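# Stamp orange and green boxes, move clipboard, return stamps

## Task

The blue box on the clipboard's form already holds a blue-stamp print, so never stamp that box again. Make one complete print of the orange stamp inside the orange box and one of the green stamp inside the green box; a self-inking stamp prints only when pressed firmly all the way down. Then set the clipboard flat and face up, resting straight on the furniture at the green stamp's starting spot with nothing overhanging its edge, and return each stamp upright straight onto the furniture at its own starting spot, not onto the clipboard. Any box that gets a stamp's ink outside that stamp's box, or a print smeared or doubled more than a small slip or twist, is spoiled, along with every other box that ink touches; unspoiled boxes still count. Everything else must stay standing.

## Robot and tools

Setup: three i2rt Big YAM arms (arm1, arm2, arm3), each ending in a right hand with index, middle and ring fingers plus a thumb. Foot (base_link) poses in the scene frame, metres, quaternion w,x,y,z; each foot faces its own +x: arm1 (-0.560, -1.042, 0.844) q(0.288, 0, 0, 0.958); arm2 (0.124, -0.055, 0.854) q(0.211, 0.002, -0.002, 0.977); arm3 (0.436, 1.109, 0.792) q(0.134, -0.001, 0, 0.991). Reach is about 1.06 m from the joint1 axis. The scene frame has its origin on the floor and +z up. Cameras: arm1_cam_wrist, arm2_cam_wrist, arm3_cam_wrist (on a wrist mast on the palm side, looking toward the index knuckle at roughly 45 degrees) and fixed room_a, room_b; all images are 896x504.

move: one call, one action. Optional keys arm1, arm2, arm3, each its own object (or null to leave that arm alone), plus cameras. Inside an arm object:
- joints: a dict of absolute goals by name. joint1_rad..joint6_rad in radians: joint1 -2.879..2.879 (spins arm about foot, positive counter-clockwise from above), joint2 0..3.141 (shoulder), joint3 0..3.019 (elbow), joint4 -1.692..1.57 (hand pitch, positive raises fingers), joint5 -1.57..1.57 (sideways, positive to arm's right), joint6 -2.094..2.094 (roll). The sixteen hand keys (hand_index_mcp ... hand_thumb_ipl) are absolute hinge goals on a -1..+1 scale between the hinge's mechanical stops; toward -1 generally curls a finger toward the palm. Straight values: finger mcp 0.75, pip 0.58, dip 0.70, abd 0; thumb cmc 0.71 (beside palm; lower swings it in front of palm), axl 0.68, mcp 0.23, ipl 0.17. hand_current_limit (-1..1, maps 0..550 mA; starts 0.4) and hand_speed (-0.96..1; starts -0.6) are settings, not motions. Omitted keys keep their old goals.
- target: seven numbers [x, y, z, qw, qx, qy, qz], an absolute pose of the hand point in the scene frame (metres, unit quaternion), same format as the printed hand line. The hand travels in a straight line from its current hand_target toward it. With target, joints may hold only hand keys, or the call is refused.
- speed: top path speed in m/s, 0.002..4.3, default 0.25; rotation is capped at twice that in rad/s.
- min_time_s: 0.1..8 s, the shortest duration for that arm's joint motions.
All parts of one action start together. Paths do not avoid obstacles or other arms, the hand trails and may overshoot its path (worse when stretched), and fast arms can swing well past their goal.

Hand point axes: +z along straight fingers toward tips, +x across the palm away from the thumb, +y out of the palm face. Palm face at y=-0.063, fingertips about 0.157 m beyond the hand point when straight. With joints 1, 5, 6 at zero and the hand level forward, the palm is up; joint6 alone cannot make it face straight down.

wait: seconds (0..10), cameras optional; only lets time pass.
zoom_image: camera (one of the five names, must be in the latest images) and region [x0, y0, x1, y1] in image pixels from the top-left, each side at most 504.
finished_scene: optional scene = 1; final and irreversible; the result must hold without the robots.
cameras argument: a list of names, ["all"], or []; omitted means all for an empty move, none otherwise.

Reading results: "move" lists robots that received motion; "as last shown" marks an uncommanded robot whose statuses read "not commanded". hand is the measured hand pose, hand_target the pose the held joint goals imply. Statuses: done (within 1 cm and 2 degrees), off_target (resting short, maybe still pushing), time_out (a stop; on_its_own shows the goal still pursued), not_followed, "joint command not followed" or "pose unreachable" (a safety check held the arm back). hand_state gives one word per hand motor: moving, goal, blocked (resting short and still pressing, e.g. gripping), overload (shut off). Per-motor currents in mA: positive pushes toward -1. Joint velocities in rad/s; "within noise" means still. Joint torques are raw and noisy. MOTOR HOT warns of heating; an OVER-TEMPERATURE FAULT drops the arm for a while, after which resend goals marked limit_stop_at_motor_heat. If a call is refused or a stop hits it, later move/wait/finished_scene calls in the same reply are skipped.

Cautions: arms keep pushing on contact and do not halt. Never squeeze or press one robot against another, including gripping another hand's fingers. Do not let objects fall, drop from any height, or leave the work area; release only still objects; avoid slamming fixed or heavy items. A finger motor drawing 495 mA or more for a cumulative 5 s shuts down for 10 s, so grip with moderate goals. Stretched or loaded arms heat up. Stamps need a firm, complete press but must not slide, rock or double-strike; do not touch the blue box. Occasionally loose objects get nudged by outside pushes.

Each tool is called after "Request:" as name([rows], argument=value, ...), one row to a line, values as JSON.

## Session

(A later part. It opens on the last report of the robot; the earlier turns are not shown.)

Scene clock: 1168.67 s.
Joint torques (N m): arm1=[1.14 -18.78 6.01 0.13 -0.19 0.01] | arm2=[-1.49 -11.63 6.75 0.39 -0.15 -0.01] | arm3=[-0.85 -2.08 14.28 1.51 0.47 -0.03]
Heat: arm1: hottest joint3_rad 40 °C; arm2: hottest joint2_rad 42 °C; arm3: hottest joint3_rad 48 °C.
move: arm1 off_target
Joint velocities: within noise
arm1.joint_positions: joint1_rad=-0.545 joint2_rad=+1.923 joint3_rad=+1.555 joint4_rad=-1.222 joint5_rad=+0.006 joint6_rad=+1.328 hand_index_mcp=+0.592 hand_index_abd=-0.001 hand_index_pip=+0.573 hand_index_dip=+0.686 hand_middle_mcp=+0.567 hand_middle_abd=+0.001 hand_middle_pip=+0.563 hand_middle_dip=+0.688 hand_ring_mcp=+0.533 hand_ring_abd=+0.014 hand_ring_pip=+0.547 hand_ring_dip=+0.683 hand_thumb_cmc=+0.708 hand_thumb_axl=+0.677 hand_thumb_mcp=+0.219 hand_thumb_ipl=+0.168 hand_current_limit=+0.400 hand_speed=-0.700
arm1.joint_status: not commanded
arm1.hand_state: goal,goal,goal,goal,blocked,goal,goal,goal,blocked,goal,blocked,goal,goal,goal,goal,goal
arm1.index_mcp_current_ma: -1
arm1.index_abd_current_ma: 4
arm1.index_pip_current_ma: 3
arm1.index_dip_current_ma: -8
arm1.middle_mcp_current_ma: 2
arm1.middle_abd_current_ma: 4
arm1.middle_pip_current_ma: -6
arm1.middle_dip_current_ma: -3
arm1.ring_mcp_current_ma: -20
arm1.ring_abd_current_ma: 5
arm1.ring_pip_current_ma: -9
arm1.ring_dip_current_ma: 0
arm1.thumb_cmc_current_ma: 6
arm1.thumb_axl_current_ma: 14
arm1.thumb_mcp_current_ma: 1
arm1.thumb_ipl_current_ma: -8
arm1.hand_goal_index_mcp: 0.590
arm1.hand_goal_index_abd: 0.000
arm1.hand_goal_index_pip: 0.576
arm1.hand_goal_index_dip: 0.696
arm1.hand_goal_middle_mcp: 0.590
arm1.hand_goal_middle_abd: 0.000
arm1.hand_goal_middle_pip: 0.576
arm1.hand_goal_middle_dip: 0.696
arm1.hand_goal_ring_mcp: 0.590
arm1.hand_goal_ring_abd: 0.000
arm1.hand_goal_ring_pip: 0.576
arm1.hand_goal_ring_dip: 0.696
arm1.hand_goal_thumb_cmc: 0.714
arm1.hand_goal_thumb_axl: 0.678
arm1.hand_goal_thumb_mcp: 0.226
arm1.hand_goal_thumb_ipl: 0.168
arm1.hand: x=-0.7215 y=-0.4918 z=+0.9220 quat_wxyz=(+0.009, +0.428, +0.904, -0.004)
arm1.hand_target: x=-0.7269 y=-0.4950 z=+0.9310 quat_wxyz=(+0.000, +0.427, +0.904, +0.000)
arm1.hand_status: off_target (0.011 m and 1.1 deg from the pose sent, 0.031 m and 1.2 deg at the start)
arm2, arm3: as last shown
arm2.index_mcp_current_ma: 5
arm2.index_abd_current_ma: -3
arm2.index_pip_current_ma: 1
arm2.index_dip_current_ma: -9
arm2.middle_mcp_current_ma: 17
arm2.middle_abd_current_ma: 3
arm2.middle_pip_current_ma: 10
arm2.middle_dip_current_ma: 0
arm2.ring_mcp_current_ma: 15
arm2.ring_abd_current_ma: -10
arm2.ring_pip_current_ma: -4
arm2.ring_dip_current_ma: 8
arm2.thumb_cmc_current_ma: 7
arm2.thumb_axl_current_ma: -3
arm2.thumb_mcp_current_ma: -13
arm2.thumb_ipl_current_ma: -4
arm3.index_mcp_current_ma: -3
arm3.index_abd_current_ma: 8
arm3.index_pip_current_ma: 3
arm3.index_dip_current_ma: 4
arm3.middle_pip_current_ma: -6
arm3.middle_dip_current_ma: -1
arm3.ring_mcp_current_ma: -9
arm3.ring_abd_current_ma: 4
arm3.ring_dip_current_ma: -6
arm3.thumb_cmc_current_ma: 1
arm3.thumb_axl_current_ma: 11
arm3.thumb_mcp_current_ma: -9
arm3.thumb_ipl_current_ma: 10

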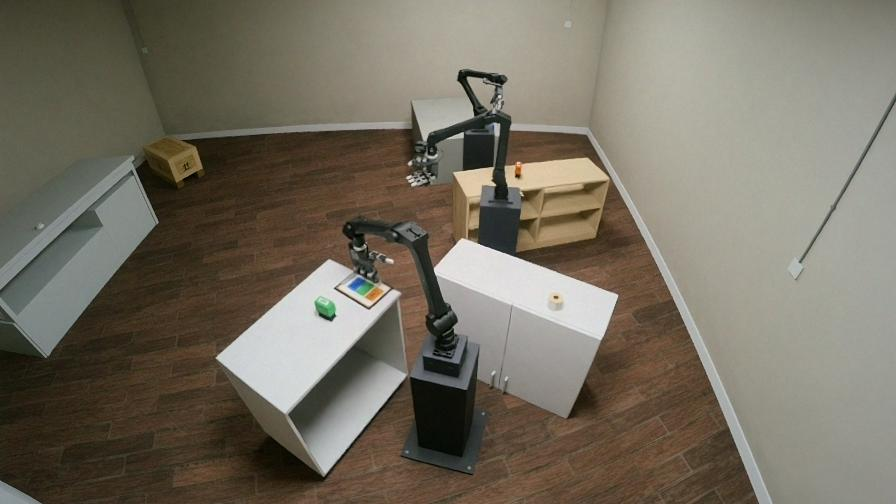

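Request:
move(arm1={"target": [-0.7250, -0.4930, 0.948, 0, 0.4274, 0.9041, 0], "speed": 0.06})

Request:
move(arm1={"target": [-0.6820, -0.4580, 0.945, 0, 0.4274, 0.9041, 0], "speed": 0.08})

Request:
move(arm1={"target": [-0.6820, -0.4580, 0.925, 0, 0.4274, 0.9041, 0], "speed": 0.04})

Scene clock: 1174.07 s.
Joint torques (N m): arm1=[0.91 -19.25 7.87 -0.42 -0.04 -0.02] | arm2=[-1.73 -11.46 6.76 0.38 -0.14 -0.02] | arm3=[-0.38 -2.14 14.43 1.37 0.53 -0.08]
Heat: arm1: hottest joint3_rad 40 °C; arm2: hottest joint2_rad 42 °C; arm3: hottest joint3_rad 48 °C.
move: arm1 off_target
Joint velocities: within noise
arm1.joint_positions: joint1_rad=-0.545 joint2_rad=+1.917 joint3_rad=+1.555 joint4_rad=-1.249 joint5_rad=+0.003 joint6_rad=+1.328 hand_index_mcp=+0.592 hand_index_abd=-0.001 hand_index_pip=+0.573 hand_index_dip=+0.686 hand_middle_mcp=+0.585 hand_middle_abd=-0.008 hand_middle_pip=+0.572 hand_middle_dip=+0.688 hand_ring_mcp=+0.575 hand_ring_abd=+0.001 hand_ring_pip=+0.561 hand_ring_dip=+0.683 hand_thumb_cmc=+0.707 hand_thumb_axl=+0.677 hand_thumb_mcp=+0.219 hand_thumb_ipl=+0.168 hand_current_limit=+0.400 hand_speed=-0.700
arm1.joint_status: not commanded
arm1.hand_state: goal,goal,goal,goal,goal,goal,goal,goal,goal,goal,goal,goal,goal,goal,goal,goal
arm1.index_mcp_current_ma: 0
arm1.index_abd_current_ma: 6
arm1.index_pip_current_ma: 4
arm1.index_dip_current_ma: -10
arm1.middle_mcp_current_ma: 5
arm1.middle_abd_current_ma: 6
arm1.middle_pip_current_ma: -3
arm1.middle_dip_current_ma: 6
arm1.ring_mcp_current_ma: -3
arm1.ring_abd_current_ma: -5
arm1.ring_pip_current_ma: -11
arm1.ring_dip_current_ma: -2
arm1.thumb_cmc_current_ma: 9
arm1.thumb_axl_current_ma: 4
arm1.thumb_mcp_current_ma: 2
arm1.thumb_ipl_current_ma: -1
arm1.hand_goal_index_mcp: 0.590
arm1.hand_goal_index_abd: 0.000
arm1.hand_goal_index_pip: 0.576
arm1.hand_goal_index_dip: 0.696
arm1.hand_goal_middle_mcp: 0.590
arm1.hand_goal_middle_abd: 0.000
arm1.hand_goal_middle_pip: 0.576
arm1.hand_goal_middle_dip: 0.696
arm1.hand_goal_ring_mcp: 0.590
arm1.hand_goal_ring_abd: 0.000
arm1.hand_goal_ring_pip: 0.576
arm1.hand_goal_ring_dip: 0.696
arm1.hand_goal_thumb_cmc: 0.714
arm1.hand_goal_thumb_axl: 0.678
arm1.hand_goal_thumb_mcp: 0.226
arm1.hand_goal_thumb_ipl: 0.168
arm1.hand: x=-0.7192 y=-0.4979 z=+0.9253 quat_wxyz=(+0.016, +0.428, +0.903, -0.012)
arm1.hand_target: x=-0.7247 y=-0.4933 z=+0.9479 quat_wxyz=(+0.000, +0.427, +0.904, +0.000)
arm1.hand_status: off_target (0.024 m and 2.3 deg from the pose sent, 0.026 m and 1.1 deg at the start)
arm2, arm3: as last shown
arm2.index_mcp_current_ma: -2
arm2.index_pip_current_ma: 9
arm2.index_dip_current_ma: -7
arm2.middle_mcp_current_ma: 3
arm2.middle_abd_current_ma: 10
arm2.middle_pip_current_ma: 0
arm2.middle_dip_current_ma: 2
arm2.ring_mcp_current_ma: 18
arm2.ring_abd_current_ma: -4
arm2.ring_pip_current_ma: -5
arm2.ring_dip_current_ma: 9
arm2.thumb_cmc_current_ma: 5
arm2.thumb_axl_current_ma: -4
arm2.thumb_mcp_current_ma: -8
arm2.thumb_ipl_current_ma: -1
arm3.index_mcp_current_ma: -7
arm3.index_pip_current_ma: 9
arm3.middle_mcp_current_ma: 10
arm3.middle_abd_current_ma: -12
arm3.middle_pip_current_ma: -10
arm3.middle_dip_current_ma: 1
arm3.ring_mcp_current_ma: -4
arm3.ring_pip_current_ma: -7
arm3.ring_dip_current_ma: -3
arm3.thumb_axl_current_ma: 8
arm3.thumb_mcp_current_ma: -7
arm3.thumb_ipl_current_ma: 9
pictures: none

Scene clock: 1175.60 s.
Joint torques (N m): arm1=[0.73 -16.56 10.35 -0.38 0.05 -0.15] | arm2=[-1.67 -11.52 6.75 0.35 -0.15 -0.01] | arm3=[-0.62 -2.49 14.19 1.16 0.51 -0.02]
Heat: arm1: hottest joint3_rad 40 °C; arm2: hottest joint2_rad 42 °C; arm3: hottest joint3_rad 48 °C.
move: arm1 off_target
Joint velocities: within noise
arm1.joint_positions: joint1_rad=-0.634 joint2_rad=+1.920 joint3_rad=+1.573 joint4_rad=-1.262 joint5_rad=+0.001 joint6_rad=+1.248 hand_index_mcp=+0.591 hand_index_abd=-0.001 hand_index_pip=+0.573 hand_index_dip=+0.686 hand_middle_mcp=+0.585 hand_middle_abd=-0.008 hand_middle_pip=+0.574 hand_middle_dip=+0.688 hand_ring_mcp=+0.600 hand_ring_abd=-0.011 hand_ring_pip=+0.585 hand_ring_dip=+0.706 hand_thumb_cmc=+0.707 hand_thumb_axl=+0.677 hand_thumb_mcp=+0.219 hand_thumb_ipl=+0.168 hand_current_limit=+0.400 hand_speed=-0.700
arm1.joint_status: not commanded
arm1.hand_state: goal,goal,goal,goal,goal,goal,goal,goal,goal,goal,goal,goal,goal,goal,goal,goal
arm1.index_mcp_current_ma: 3
arm1.index_abd_current_ma: 9
arm1.index_pip_current_ma: 7
arm1.index_dip_current_ma: -10
arm1.middle_mcp_current_ma: 2
arm1.middle_abd_current_ma: 2
arm1.middle_pip_current_ma: 0
arm1.middle_dip_current_ma: -2
arm1.ring_mcp_current_ma: 4
arm1.ring_abd_current_ma: 4
arm1.ring_pip_current_ma: 1
arm1.ring_dip_current_ma: 5
arm1.thumb_cmc_current_ma: 15
arm1.thumb_axl_current_ma: 7
arm1.thumb_mcp_current_ma: 11
arm1.thumb_ipl_current_ma: -4
arm1.hand_goal_index_mcp: 0.590
arm1.hand_goal_index_abd: 0.000
arm1.hand_goal_index_pip: 0.576
arm1.hand_goal_index_dip: 0.696
arm1.hand_goal_middle_mcp: 0.590
arm1.hand_goal_middle_abd: 0.000
arm1.hand_goal_middle_pip: 0.576
arm1.hand_goal_middle_dip: 0.696
arm1.hand_goal_ring_mcp: 0.590
arm1.hand_goal_ring_abd: 0.000
arm1.hand_goal_ring_pip: 0.576
arm1.hand_goal_ring_dip: 0.696
arm1.hand_goal_thumb_cmc: 0.714
arm1.hand_goal_thumb_axl: 0.678
arm1.hand_goal_thumb_mcp: 0.226
arm1.hand_goal_thumb_ipl: 0.168
arm1.hand: x=-0.6742 y=-0.4762 z=+0.9293 quat_wxyz=(+0.014, +0.432, +0.902, -0.013)
arm1.hand_target: x=-0.6817 y=-0.4589 z=+0.9453 quat_wxyz=(+0.000, +0.427, +0.904, +0.000)
arm1.hand_status: off_target (0.025 m and 2.3 deg from the pose sent, 0.058 m and 2.3 deg at the start)
arm2.joint_positions: joint1_rad=+0.005 joint2_rad=+1.505 joint3_rad=+1.100 joint4_rad=-1.099 joint5_rad=-0.046 joint6_rad=-0.525 hand_index_mcp=-0.281 hand_index_abd=+0.005 hand_index_pip=+0.593 hand_index_dip=+0.701 hand_middle_mcp=-0.281 hand_middle_abd=+0.009 hand_middle_pip=+0.590 hand_middle_dip=+0.691 hand_ring_mcp=-0.281 hand_ring_abd=+0.005 hand_ring_pip=+0.593 hand_ring_dip=+0.704 hand_thumb_cmc=-0.564 hand_thumb_axl=+0.681 hand_thumb_mcp=+0.494 hand_thumb_ipl=-0.482 hand_current_limit=+0.550 hand_speed=-0.800
arm2.joint_status: not commanded
arm2.hand_state: goal,goal,goal,goal,goal,goal,goal,goal,goal,goal,goal,goal,goal,goal,goal,goal
arm2.index_mcp_current_ma: -5
arm2.index_abd_current_ma: 2
arm2.index_pip_current_ma: 7
arm2.index_dip_current_ma: -3
arm2.middle_mcp_current_ma: 8
arm2.middle_abd_current_ma: 6
arm2.middle_pip_current_ma: 5
arm2.middle_dip_current_ma: 9
arm2.ring_mcp_current_ma: 24
arm2.ring_abd_current_ma: -7
arm2.ring_pip_current_ma: -1
arm2.ring_dip_current_ma: 8
arm2.thumb_cmc_current_ma: 9
arm2.thumb_axl_current_ma: -8
arm2.thumb_mcp_current_ma: -16
arm2.thumb_ipl_current_ma: 0
arm2.hand_goal_index_mcp: -0.300
arm2.hand_goal_index_abd: 0.000
arm2.hand_goal_index_pip: 0.576
arm2.hand_goal_index_dip: 0.696
arm2.hand_goal_middle_mcp: -0.300
arm2.hand_goal_middle_abd: 0.000
arm2.hand_goal_middle_pip: 0.576
arm2.hand_goal_middle_dip: 0.696
arm2.hand_goal_ring_mcp: -0.300
arm2.hand_goal_ring_abd: 0.000
arm2.hand_goal_ring_pip: 0.576
arm2.hand_goal_ring_dip: 0.696
arm2.hand_goal_thumb_cmc: -0.570
arm2.hand_goal_thumb_axl: 0.678
arm2.hand_goal_thumb_mcp: 0.500
arm2.hand_goal_thumb_ipl: -0.480
arm2.hand: x=-0.3596 y=+0.1269 z=+0.9785 quat_wxyz=(-0.031, -0.743, +0.668, +0.027)
arm2.hand_target: x=-0.3563 y=+0.1280 z=+0.9819 quat_wxyz=(-0.030, -0.744, +0.667, +0.027)
arm2.hand_status: not commanded
arm3.joint_positions: joint1_rad=+2.143 joint2_rad=+0.730 joint3_rad=+0.874 joint4_rad=-0.866 joint5_rad=+0.592 joint6_rad=+1.703 hand_index_mcp=+0.754 hand_index_abd=+0.002 hand_index_pip=+0.577 hand_index_dip=+0.696 hand_middle_mcp=+0.754 hand_middle_abd=+0.003 hand_middle_pip=+0.577 hand_middle_dip=+0.696 hand_ring_mcp=+0.774 hand_ring_abd=+0.022 hand_ring_pip=+0.591 hand_ring_dip=+0.702 hand_thumb_cmc=+0.714 hand_thumb_axl=+0.677 hand_thumb_mcp=+0.226 hand_thumb_ipl=+0.168 hand_current_limit=+0.400 hand_speed=-0.600
arm3.joint_status: not commanded
arm3.hand_state: goal,goal,goal,goal,goal,goal,goal,goal,blocked,blocked,goal,goal,goal,goal,goal,goal
arm3.index_mcp_current_ma: -7
arm3.index_abd_current_ma: 8
arm3.index_pip_current_ma: 6
arm3.index_dip_current_ma: -3
arm3.middle_mcp_current_ma: 5
arm3.middle_abd_current_ma: -9
arm3.middle_pip_current_ma: -9
arm3.middle_dip_current_ma: 0
arm3.ring_mcp_current_ma: -7
arm3.ring_abd_current_ma: 6
arm3.ring_pip_current_ma: -11
arm3.ring_dip_current_ma: -3
arm3.thumb_cmc_current_ma: -3
arm3.thumb_axl_current_ma: 5
arm3.thumb_mcp_current_ma: -5
arm3.thumb_ipl_current_ma: 3
arm3.hand_goal_index_mcp: 0.754
arm3.hand_goal_index_abd: 0.000
arm3.hand_goal_index_pip: 0.576
arm3.hand_goal_index_dip: 0.696
arm3.hand_goal_middle_mcp: 0.754
arm3.hand_goal_middle_abd: 0.000
arm3.hand_goal_middle_pip: 0.576
arm3.hand_goal_middle_dip: 0.696
arm3.hand_goal_ring_mcp: 0.754
arm3.hand_goal_ring_abd: 0.000
arm3.hand_goal_ring_pip: 0.576
arm3.hand_goal_ring_dip: 0.696
arm3.hand_goal_thumb_cmc: 0.714
arm3.hand_goal_thumb_axl: 0.678
arm3.hand_goal_thumb_mcp: 0.226
arm3.hand_goal_thumb_ipl: 0.168
arm3.hand: x=+0.3588 y=+0.8021 z=+1.1410 quat_wxyz=(-0.435, -0.589, +0.654, -0.190)
arm3.hand_target: x=+0.3569 y=+0.8011 z=+1.1598 quat_wxyz=(-0.441, -0.576, +0.658, -0.202)
arm3.hand_status: not commanded
pictures: none

Scene clock: 1176.77 s.
Joint torques (N m): arm1=[0.73 -16.73 8.47 0.34 0.05 -0.15] | arm2=[-1.79 -11.46 6.78 0.36 -0.14 -0.01] | arm3=[-1.08 -2.78 14.35 1.17 0.54 -0.05]
Heat: arm1: hottest joint3_rad 40 °C; arm2: hottest joint2_rad 42 °C; arm3: hottest joint3_rad 48 °C.
move: arm1 off_target
Joint velocities: within noise
arm1.joint_positions: joint1_rad=-0.634 joint2_rad=+1.940 joint3_rad=+1.573 joint4_rad=-1.235 joint5_rad=+0.001 joint6_rad=+1.247 hand_index_mcp=+0.592 hand_index_abd=-0.001 hand_index_pip=+0.573 hand_index_dip=+0.686 hand_middle_mcp=+0.585 hand_middle_abd=-0.008 hand_middle_pip=+0.574 hand_middle_dip=+0.688 hand_ring_mcp=+0.589 hand_ring_abd=+0.000 hand_ring_pip=+0.577 hand_ring_dip=+0.700 hand_thumb_cmc=+0.707 hand_thumb_axl=+0.677 hand_thumb_mcp=+0.219 hand_thumb_ipl=+0.168 hand_current_limit=+0.400 hand_speed=-0.700
arm1.joint_status: not commanded
arm1.hand_state: goal,goal,goal,goal,goal,goal,goal,goal,goal,goal,goal,goal,goal,goal,goal,goal
arm1.index_mcp_current_ma: -6
arm1.index_abd_current_ma: 13
arm1.index_pip_current_ma: 10
arm1.index_dip_current_ma: -6
arm1.middle_mcp_current_ma: 7
arm1.middle_abd_current_ma: 5
arm1.middle_pip_current_ma: 0
arm1.middle_dip_current_ma: -6
arm1.ring_mcp_current_ma: 1
arm1.ring_abd_current_ma: 4
arm1.ring_pip_current_ma: -8
arm1.ring_dip_current_ma: 5
arm1.thumb_cmc_current_ma: 11
arm1.thumb_axl_current_ma: 12
arm1.thumb_mcp_current_ma: 5
arm1.thumb_ipl_current_ma: -6
arm1.hand_goal_index_mcp: 0.590
arm1.hand_goal_index_abd: 0.000
arm1.hand_goal_index_pip: 0.576
arm1.hand_goal_index_dip: 0.696
arm1.hand_goal_middle_mcp: 0.590
arm1.hand_goal_middle_abd: 0.000
arm1.hand_goal_middle_pip: 0.576
arm1.hand_goal_middle_dip: 0.696
arm1.hand_goal_ring_mcp: 0.590
arm1.hand_goal_ring_abd: 0.000
arm1.hand_goal_ring_pip: 0.576
arm1.hand_goal_ring_dip: 0.696
arm1.hand_goal_thumb_cmc: 0.714
arm1.hand_goal_thumb_axl: 0.678
arm1.hand_goal_thumb_mcp: 0.226
arm1.hand_goal_thumb_ipl: 0.168
arm1.hand: x=-0.6761 y=-0.4709 z=+0.9185 quat_wxyz=(+0.011, +0.432, +0.902, -0.011)
arm1.hand_target: x=-0.6819 y=-0.4584 z=+0.9252 quat_wxyz=(+0.000, +0.427, +0.904, +0.000)
arm1.hand_status: off_target (0.016 m and 1.9 deg from the pose sent, 0.020 m and 2.3 deg at the start)
arm2, arm3: as last shown
arm2.index_mcp_current_ma: -1
arm2.index_abd_current_ma: -1
arm2.index_pip_current_ma: 0
arm2.index_dip_current_ma: -10
arm2.middle_mcp_current_ma: 1
arm2.middle_abd_current_ma: 7
arm2.middle_pip_current_ma: 3
arm2.middle_dip_current_ma: -1
arm2.ring_mcp_current_ma: 14
arm2.ring_pip_current_ma: -3
arm2.ring_dip_current_ma: 9
arm2.thumb_cmc_current_ma: 10
arm2.thumb_axl_current_ma: -5
arm2.thumb_mcp_current_ma: -8
arm2.thumb_ipl_current_ma: -6
arm3.index_mcp_current_ma: -5
arm3.index_abd_current_ma: 13
arm3.index_dip_current_ma: -2
arm3.middle_mcp_current_ma: 9
arm3.middle_abd_current_ma: -8
arm3.middle_pip_current_ma: -8
arm3.middle_dip_current_ma: -2
arm3.ring_mcp_current_ma: -6
arm3.ring_abd_current_ma: 5
arm3.ring_pip_current_ma: -7
arm3.thumb_cmc_current_ma: 0
arm3.thumb_axl_current_ma: 4
arm3.thumb_mcp_current_ma: -11
arm3.thumb_ipl_current_ma: 9
pictures: none

Request:
move(arm1={"target": [-0.7100, -0.4810, 0.929, 0, 0.4274, 0.9041, 0], "speed": 0.03}, cameras=["room_b"])

Request:
zoom_image(camera="room_b", region=[320, 240, 420, 320])

Scene clock: 1180.07 s.
Joint torques (N m): arm1=[1.49 -19.02 6.04 0.36 -0.17 0.01] | arm2=[-1.61 -11.52 6.72 0.36 -0.15 -0.01] | arm3=[-0.5 -3.14 14.38 1.31 0.53 -0.04]
Heat: arm1: hottest joint3_rad 40 °C; arm2: hottest joint2_rad 42 °C; arm3: hottest joint3_rad 48 °C.
move: arm1 off_target
Joint velocities: within noise
arm1.joint_positions: joint1_rad=-0.586 joint2_rad=+1.940 joint3_rad=+1.573 joint4_rad=-1.231 joint5_rad=+0.006 joint6_rad=+1.292 hand_index_mcp=+0.590 hand_index_abd=-0.001 hand_index_pip=+0.572 hand_index_dip=+0.686 hand_middle_mcp=+0.565 hand_middle_abd=+0.003 hand_middle_pip=+0.563 hand_middle_dip=+0.687 hand_ring_mcp=+0.531 hand_ring_abd=+0.015 hand_ring_pip=+0.546 hand_ring_dip=+0.682 hand_thumb_cmc=+0.707 hand_thumb_axl=+0.677 hand_thumb_mcp=+0.219 hand_thumb_ipl=+0.168 hand_current_limit=+0.400 hand_speed=-0.700
arm1.joint_status: not commanded
arm1.hand_state: goal,goal,goal,goal,blocked,goal,goal,goal,blocked,goal,blocked,goal,goal,goal,goal,goal
arm1.index_mcp_current_ma: -2
arm1.index_abd_current_ma: 9
arm1.index_pip_current_ma: 4
arm1.index_dip_current_ma: -1
arm1.middle_mcp_current_ma: 2
arm1.middle_abd_current_ma: 0
arm1.middle_pip_current_ma: 1
arm1.middle_dip_current_ma: -4
arm1.ring_mcp_current_ma: -24
arm1.ring_abd_current_ma: 2
arm1.ring_pip_current_ma: -17
arm1.ring_dip_current_ma: 3
arm1.thumb_cmc_current_ma: 9
arm1.thumb_axl_current_ma: 4
arm1.thumb_mcp_current_ma: 7
arm1.thumb_ipl_current_ma: -7
arm1.hand_goal_index_mcp: 0.590
arm1.hand_goal_index_abd: 0.000
arm1.hand_goal_index_pip: 0.576
arm1.hand_goal_index_dip: 0.696
arm1.hand_goal_middle_mcp: 0.590
arm1.hand_goal_middle_abd: 0.000
arm1.hand_goal_middle_pip: 0.576
arm1.hand_goal_middle_dip: 0.696
arm1.hand_goal_ring_mcp: 0.590
arm1.hand_goal_ring_abd: 0.000
arm1.hand_goal_ring_pip: 0.576
arm1.hand_goal_ring_dip: 0.696
arm1.hand_goal_thumb_cmc: 0.714
arm1.hand_goal_thumb_axl: 0.678
arm1.hand_goal_thumb_mcp: 0.226
arm1.hand_goal_thumb_ipl: 0.168
arm1.hand: x=-0.7015 y=-0.4792 z=+0.9192 quat_wxyz=(+0.012, +0.431, +0.902, -0.007)
arm1.hand_target: x=-0.7099 y=-0.4810 z=+0.9289 quat_wxyz=(+0.000, +0.427, +0.904, +0.000)
arm1.hand_status: off_target (0.013 m and 1.6 deg from the pose sent, 0.037 m and 1.9 deg at the start)
arm2, arm3: as last shown
arm2.index_mcp_current_ma: -4
arm2.index_abd_current_ma: -10
arm2.index_pip_current_ma: 8
arm2.index_dip_current_ma: -12
arm2.middle_mcp_current_ma: 9
arm2.middle_abd_current_ma: 10
arm2.middle_pip_current_ma: 5
arm2.middle_dip_current_ma: -4
arm2.ring_mcp_current_ma: 11
arm2.ring_abd_current_ma: -9
arm2.thumb_cmc_current_ma: 5
arm2.thumb_axl_current_ma: 0
arm2.thumb_mcp_current_ma: -6
arm2.thumb_ipl_current_ma: -8
arm3.index_mcp_current_ma: -6
arm3.index_abd_current_ma: 9
arm3.index_pip_current_ma: 8
arm3.middle_mcp_current_ma: 4
arm3.middle_abd_current_ma: -7
arm3.middle_pip_current_ma: -13
arm3.ring_abd_current_ma: 7
arm3.ring_pip_current_ma: -11
arm3.ring_dip_current_ma: -8
arm3.thumb_axl_current_ma: 7
arm3.thumb_mcp_current_ma: -13
arm3.thumb_ipl_current_ma: 4

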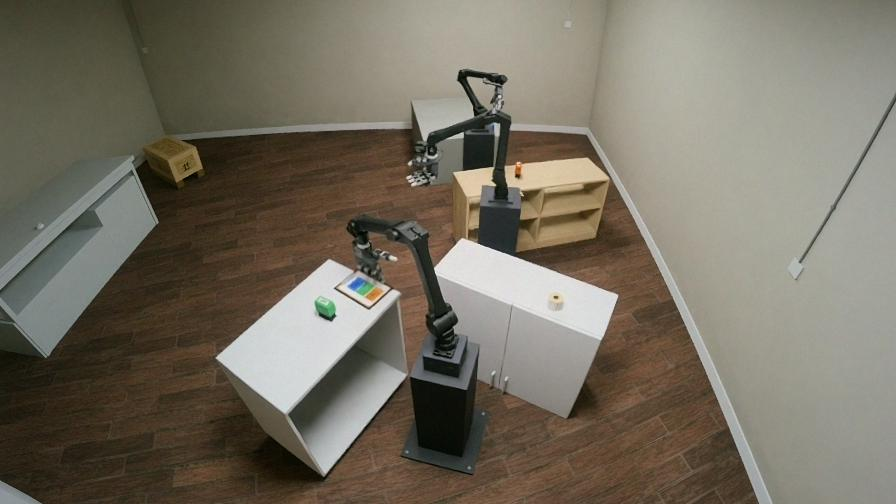

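Scaled by 5.040 from the camera's image (finer frame: 1280x720).

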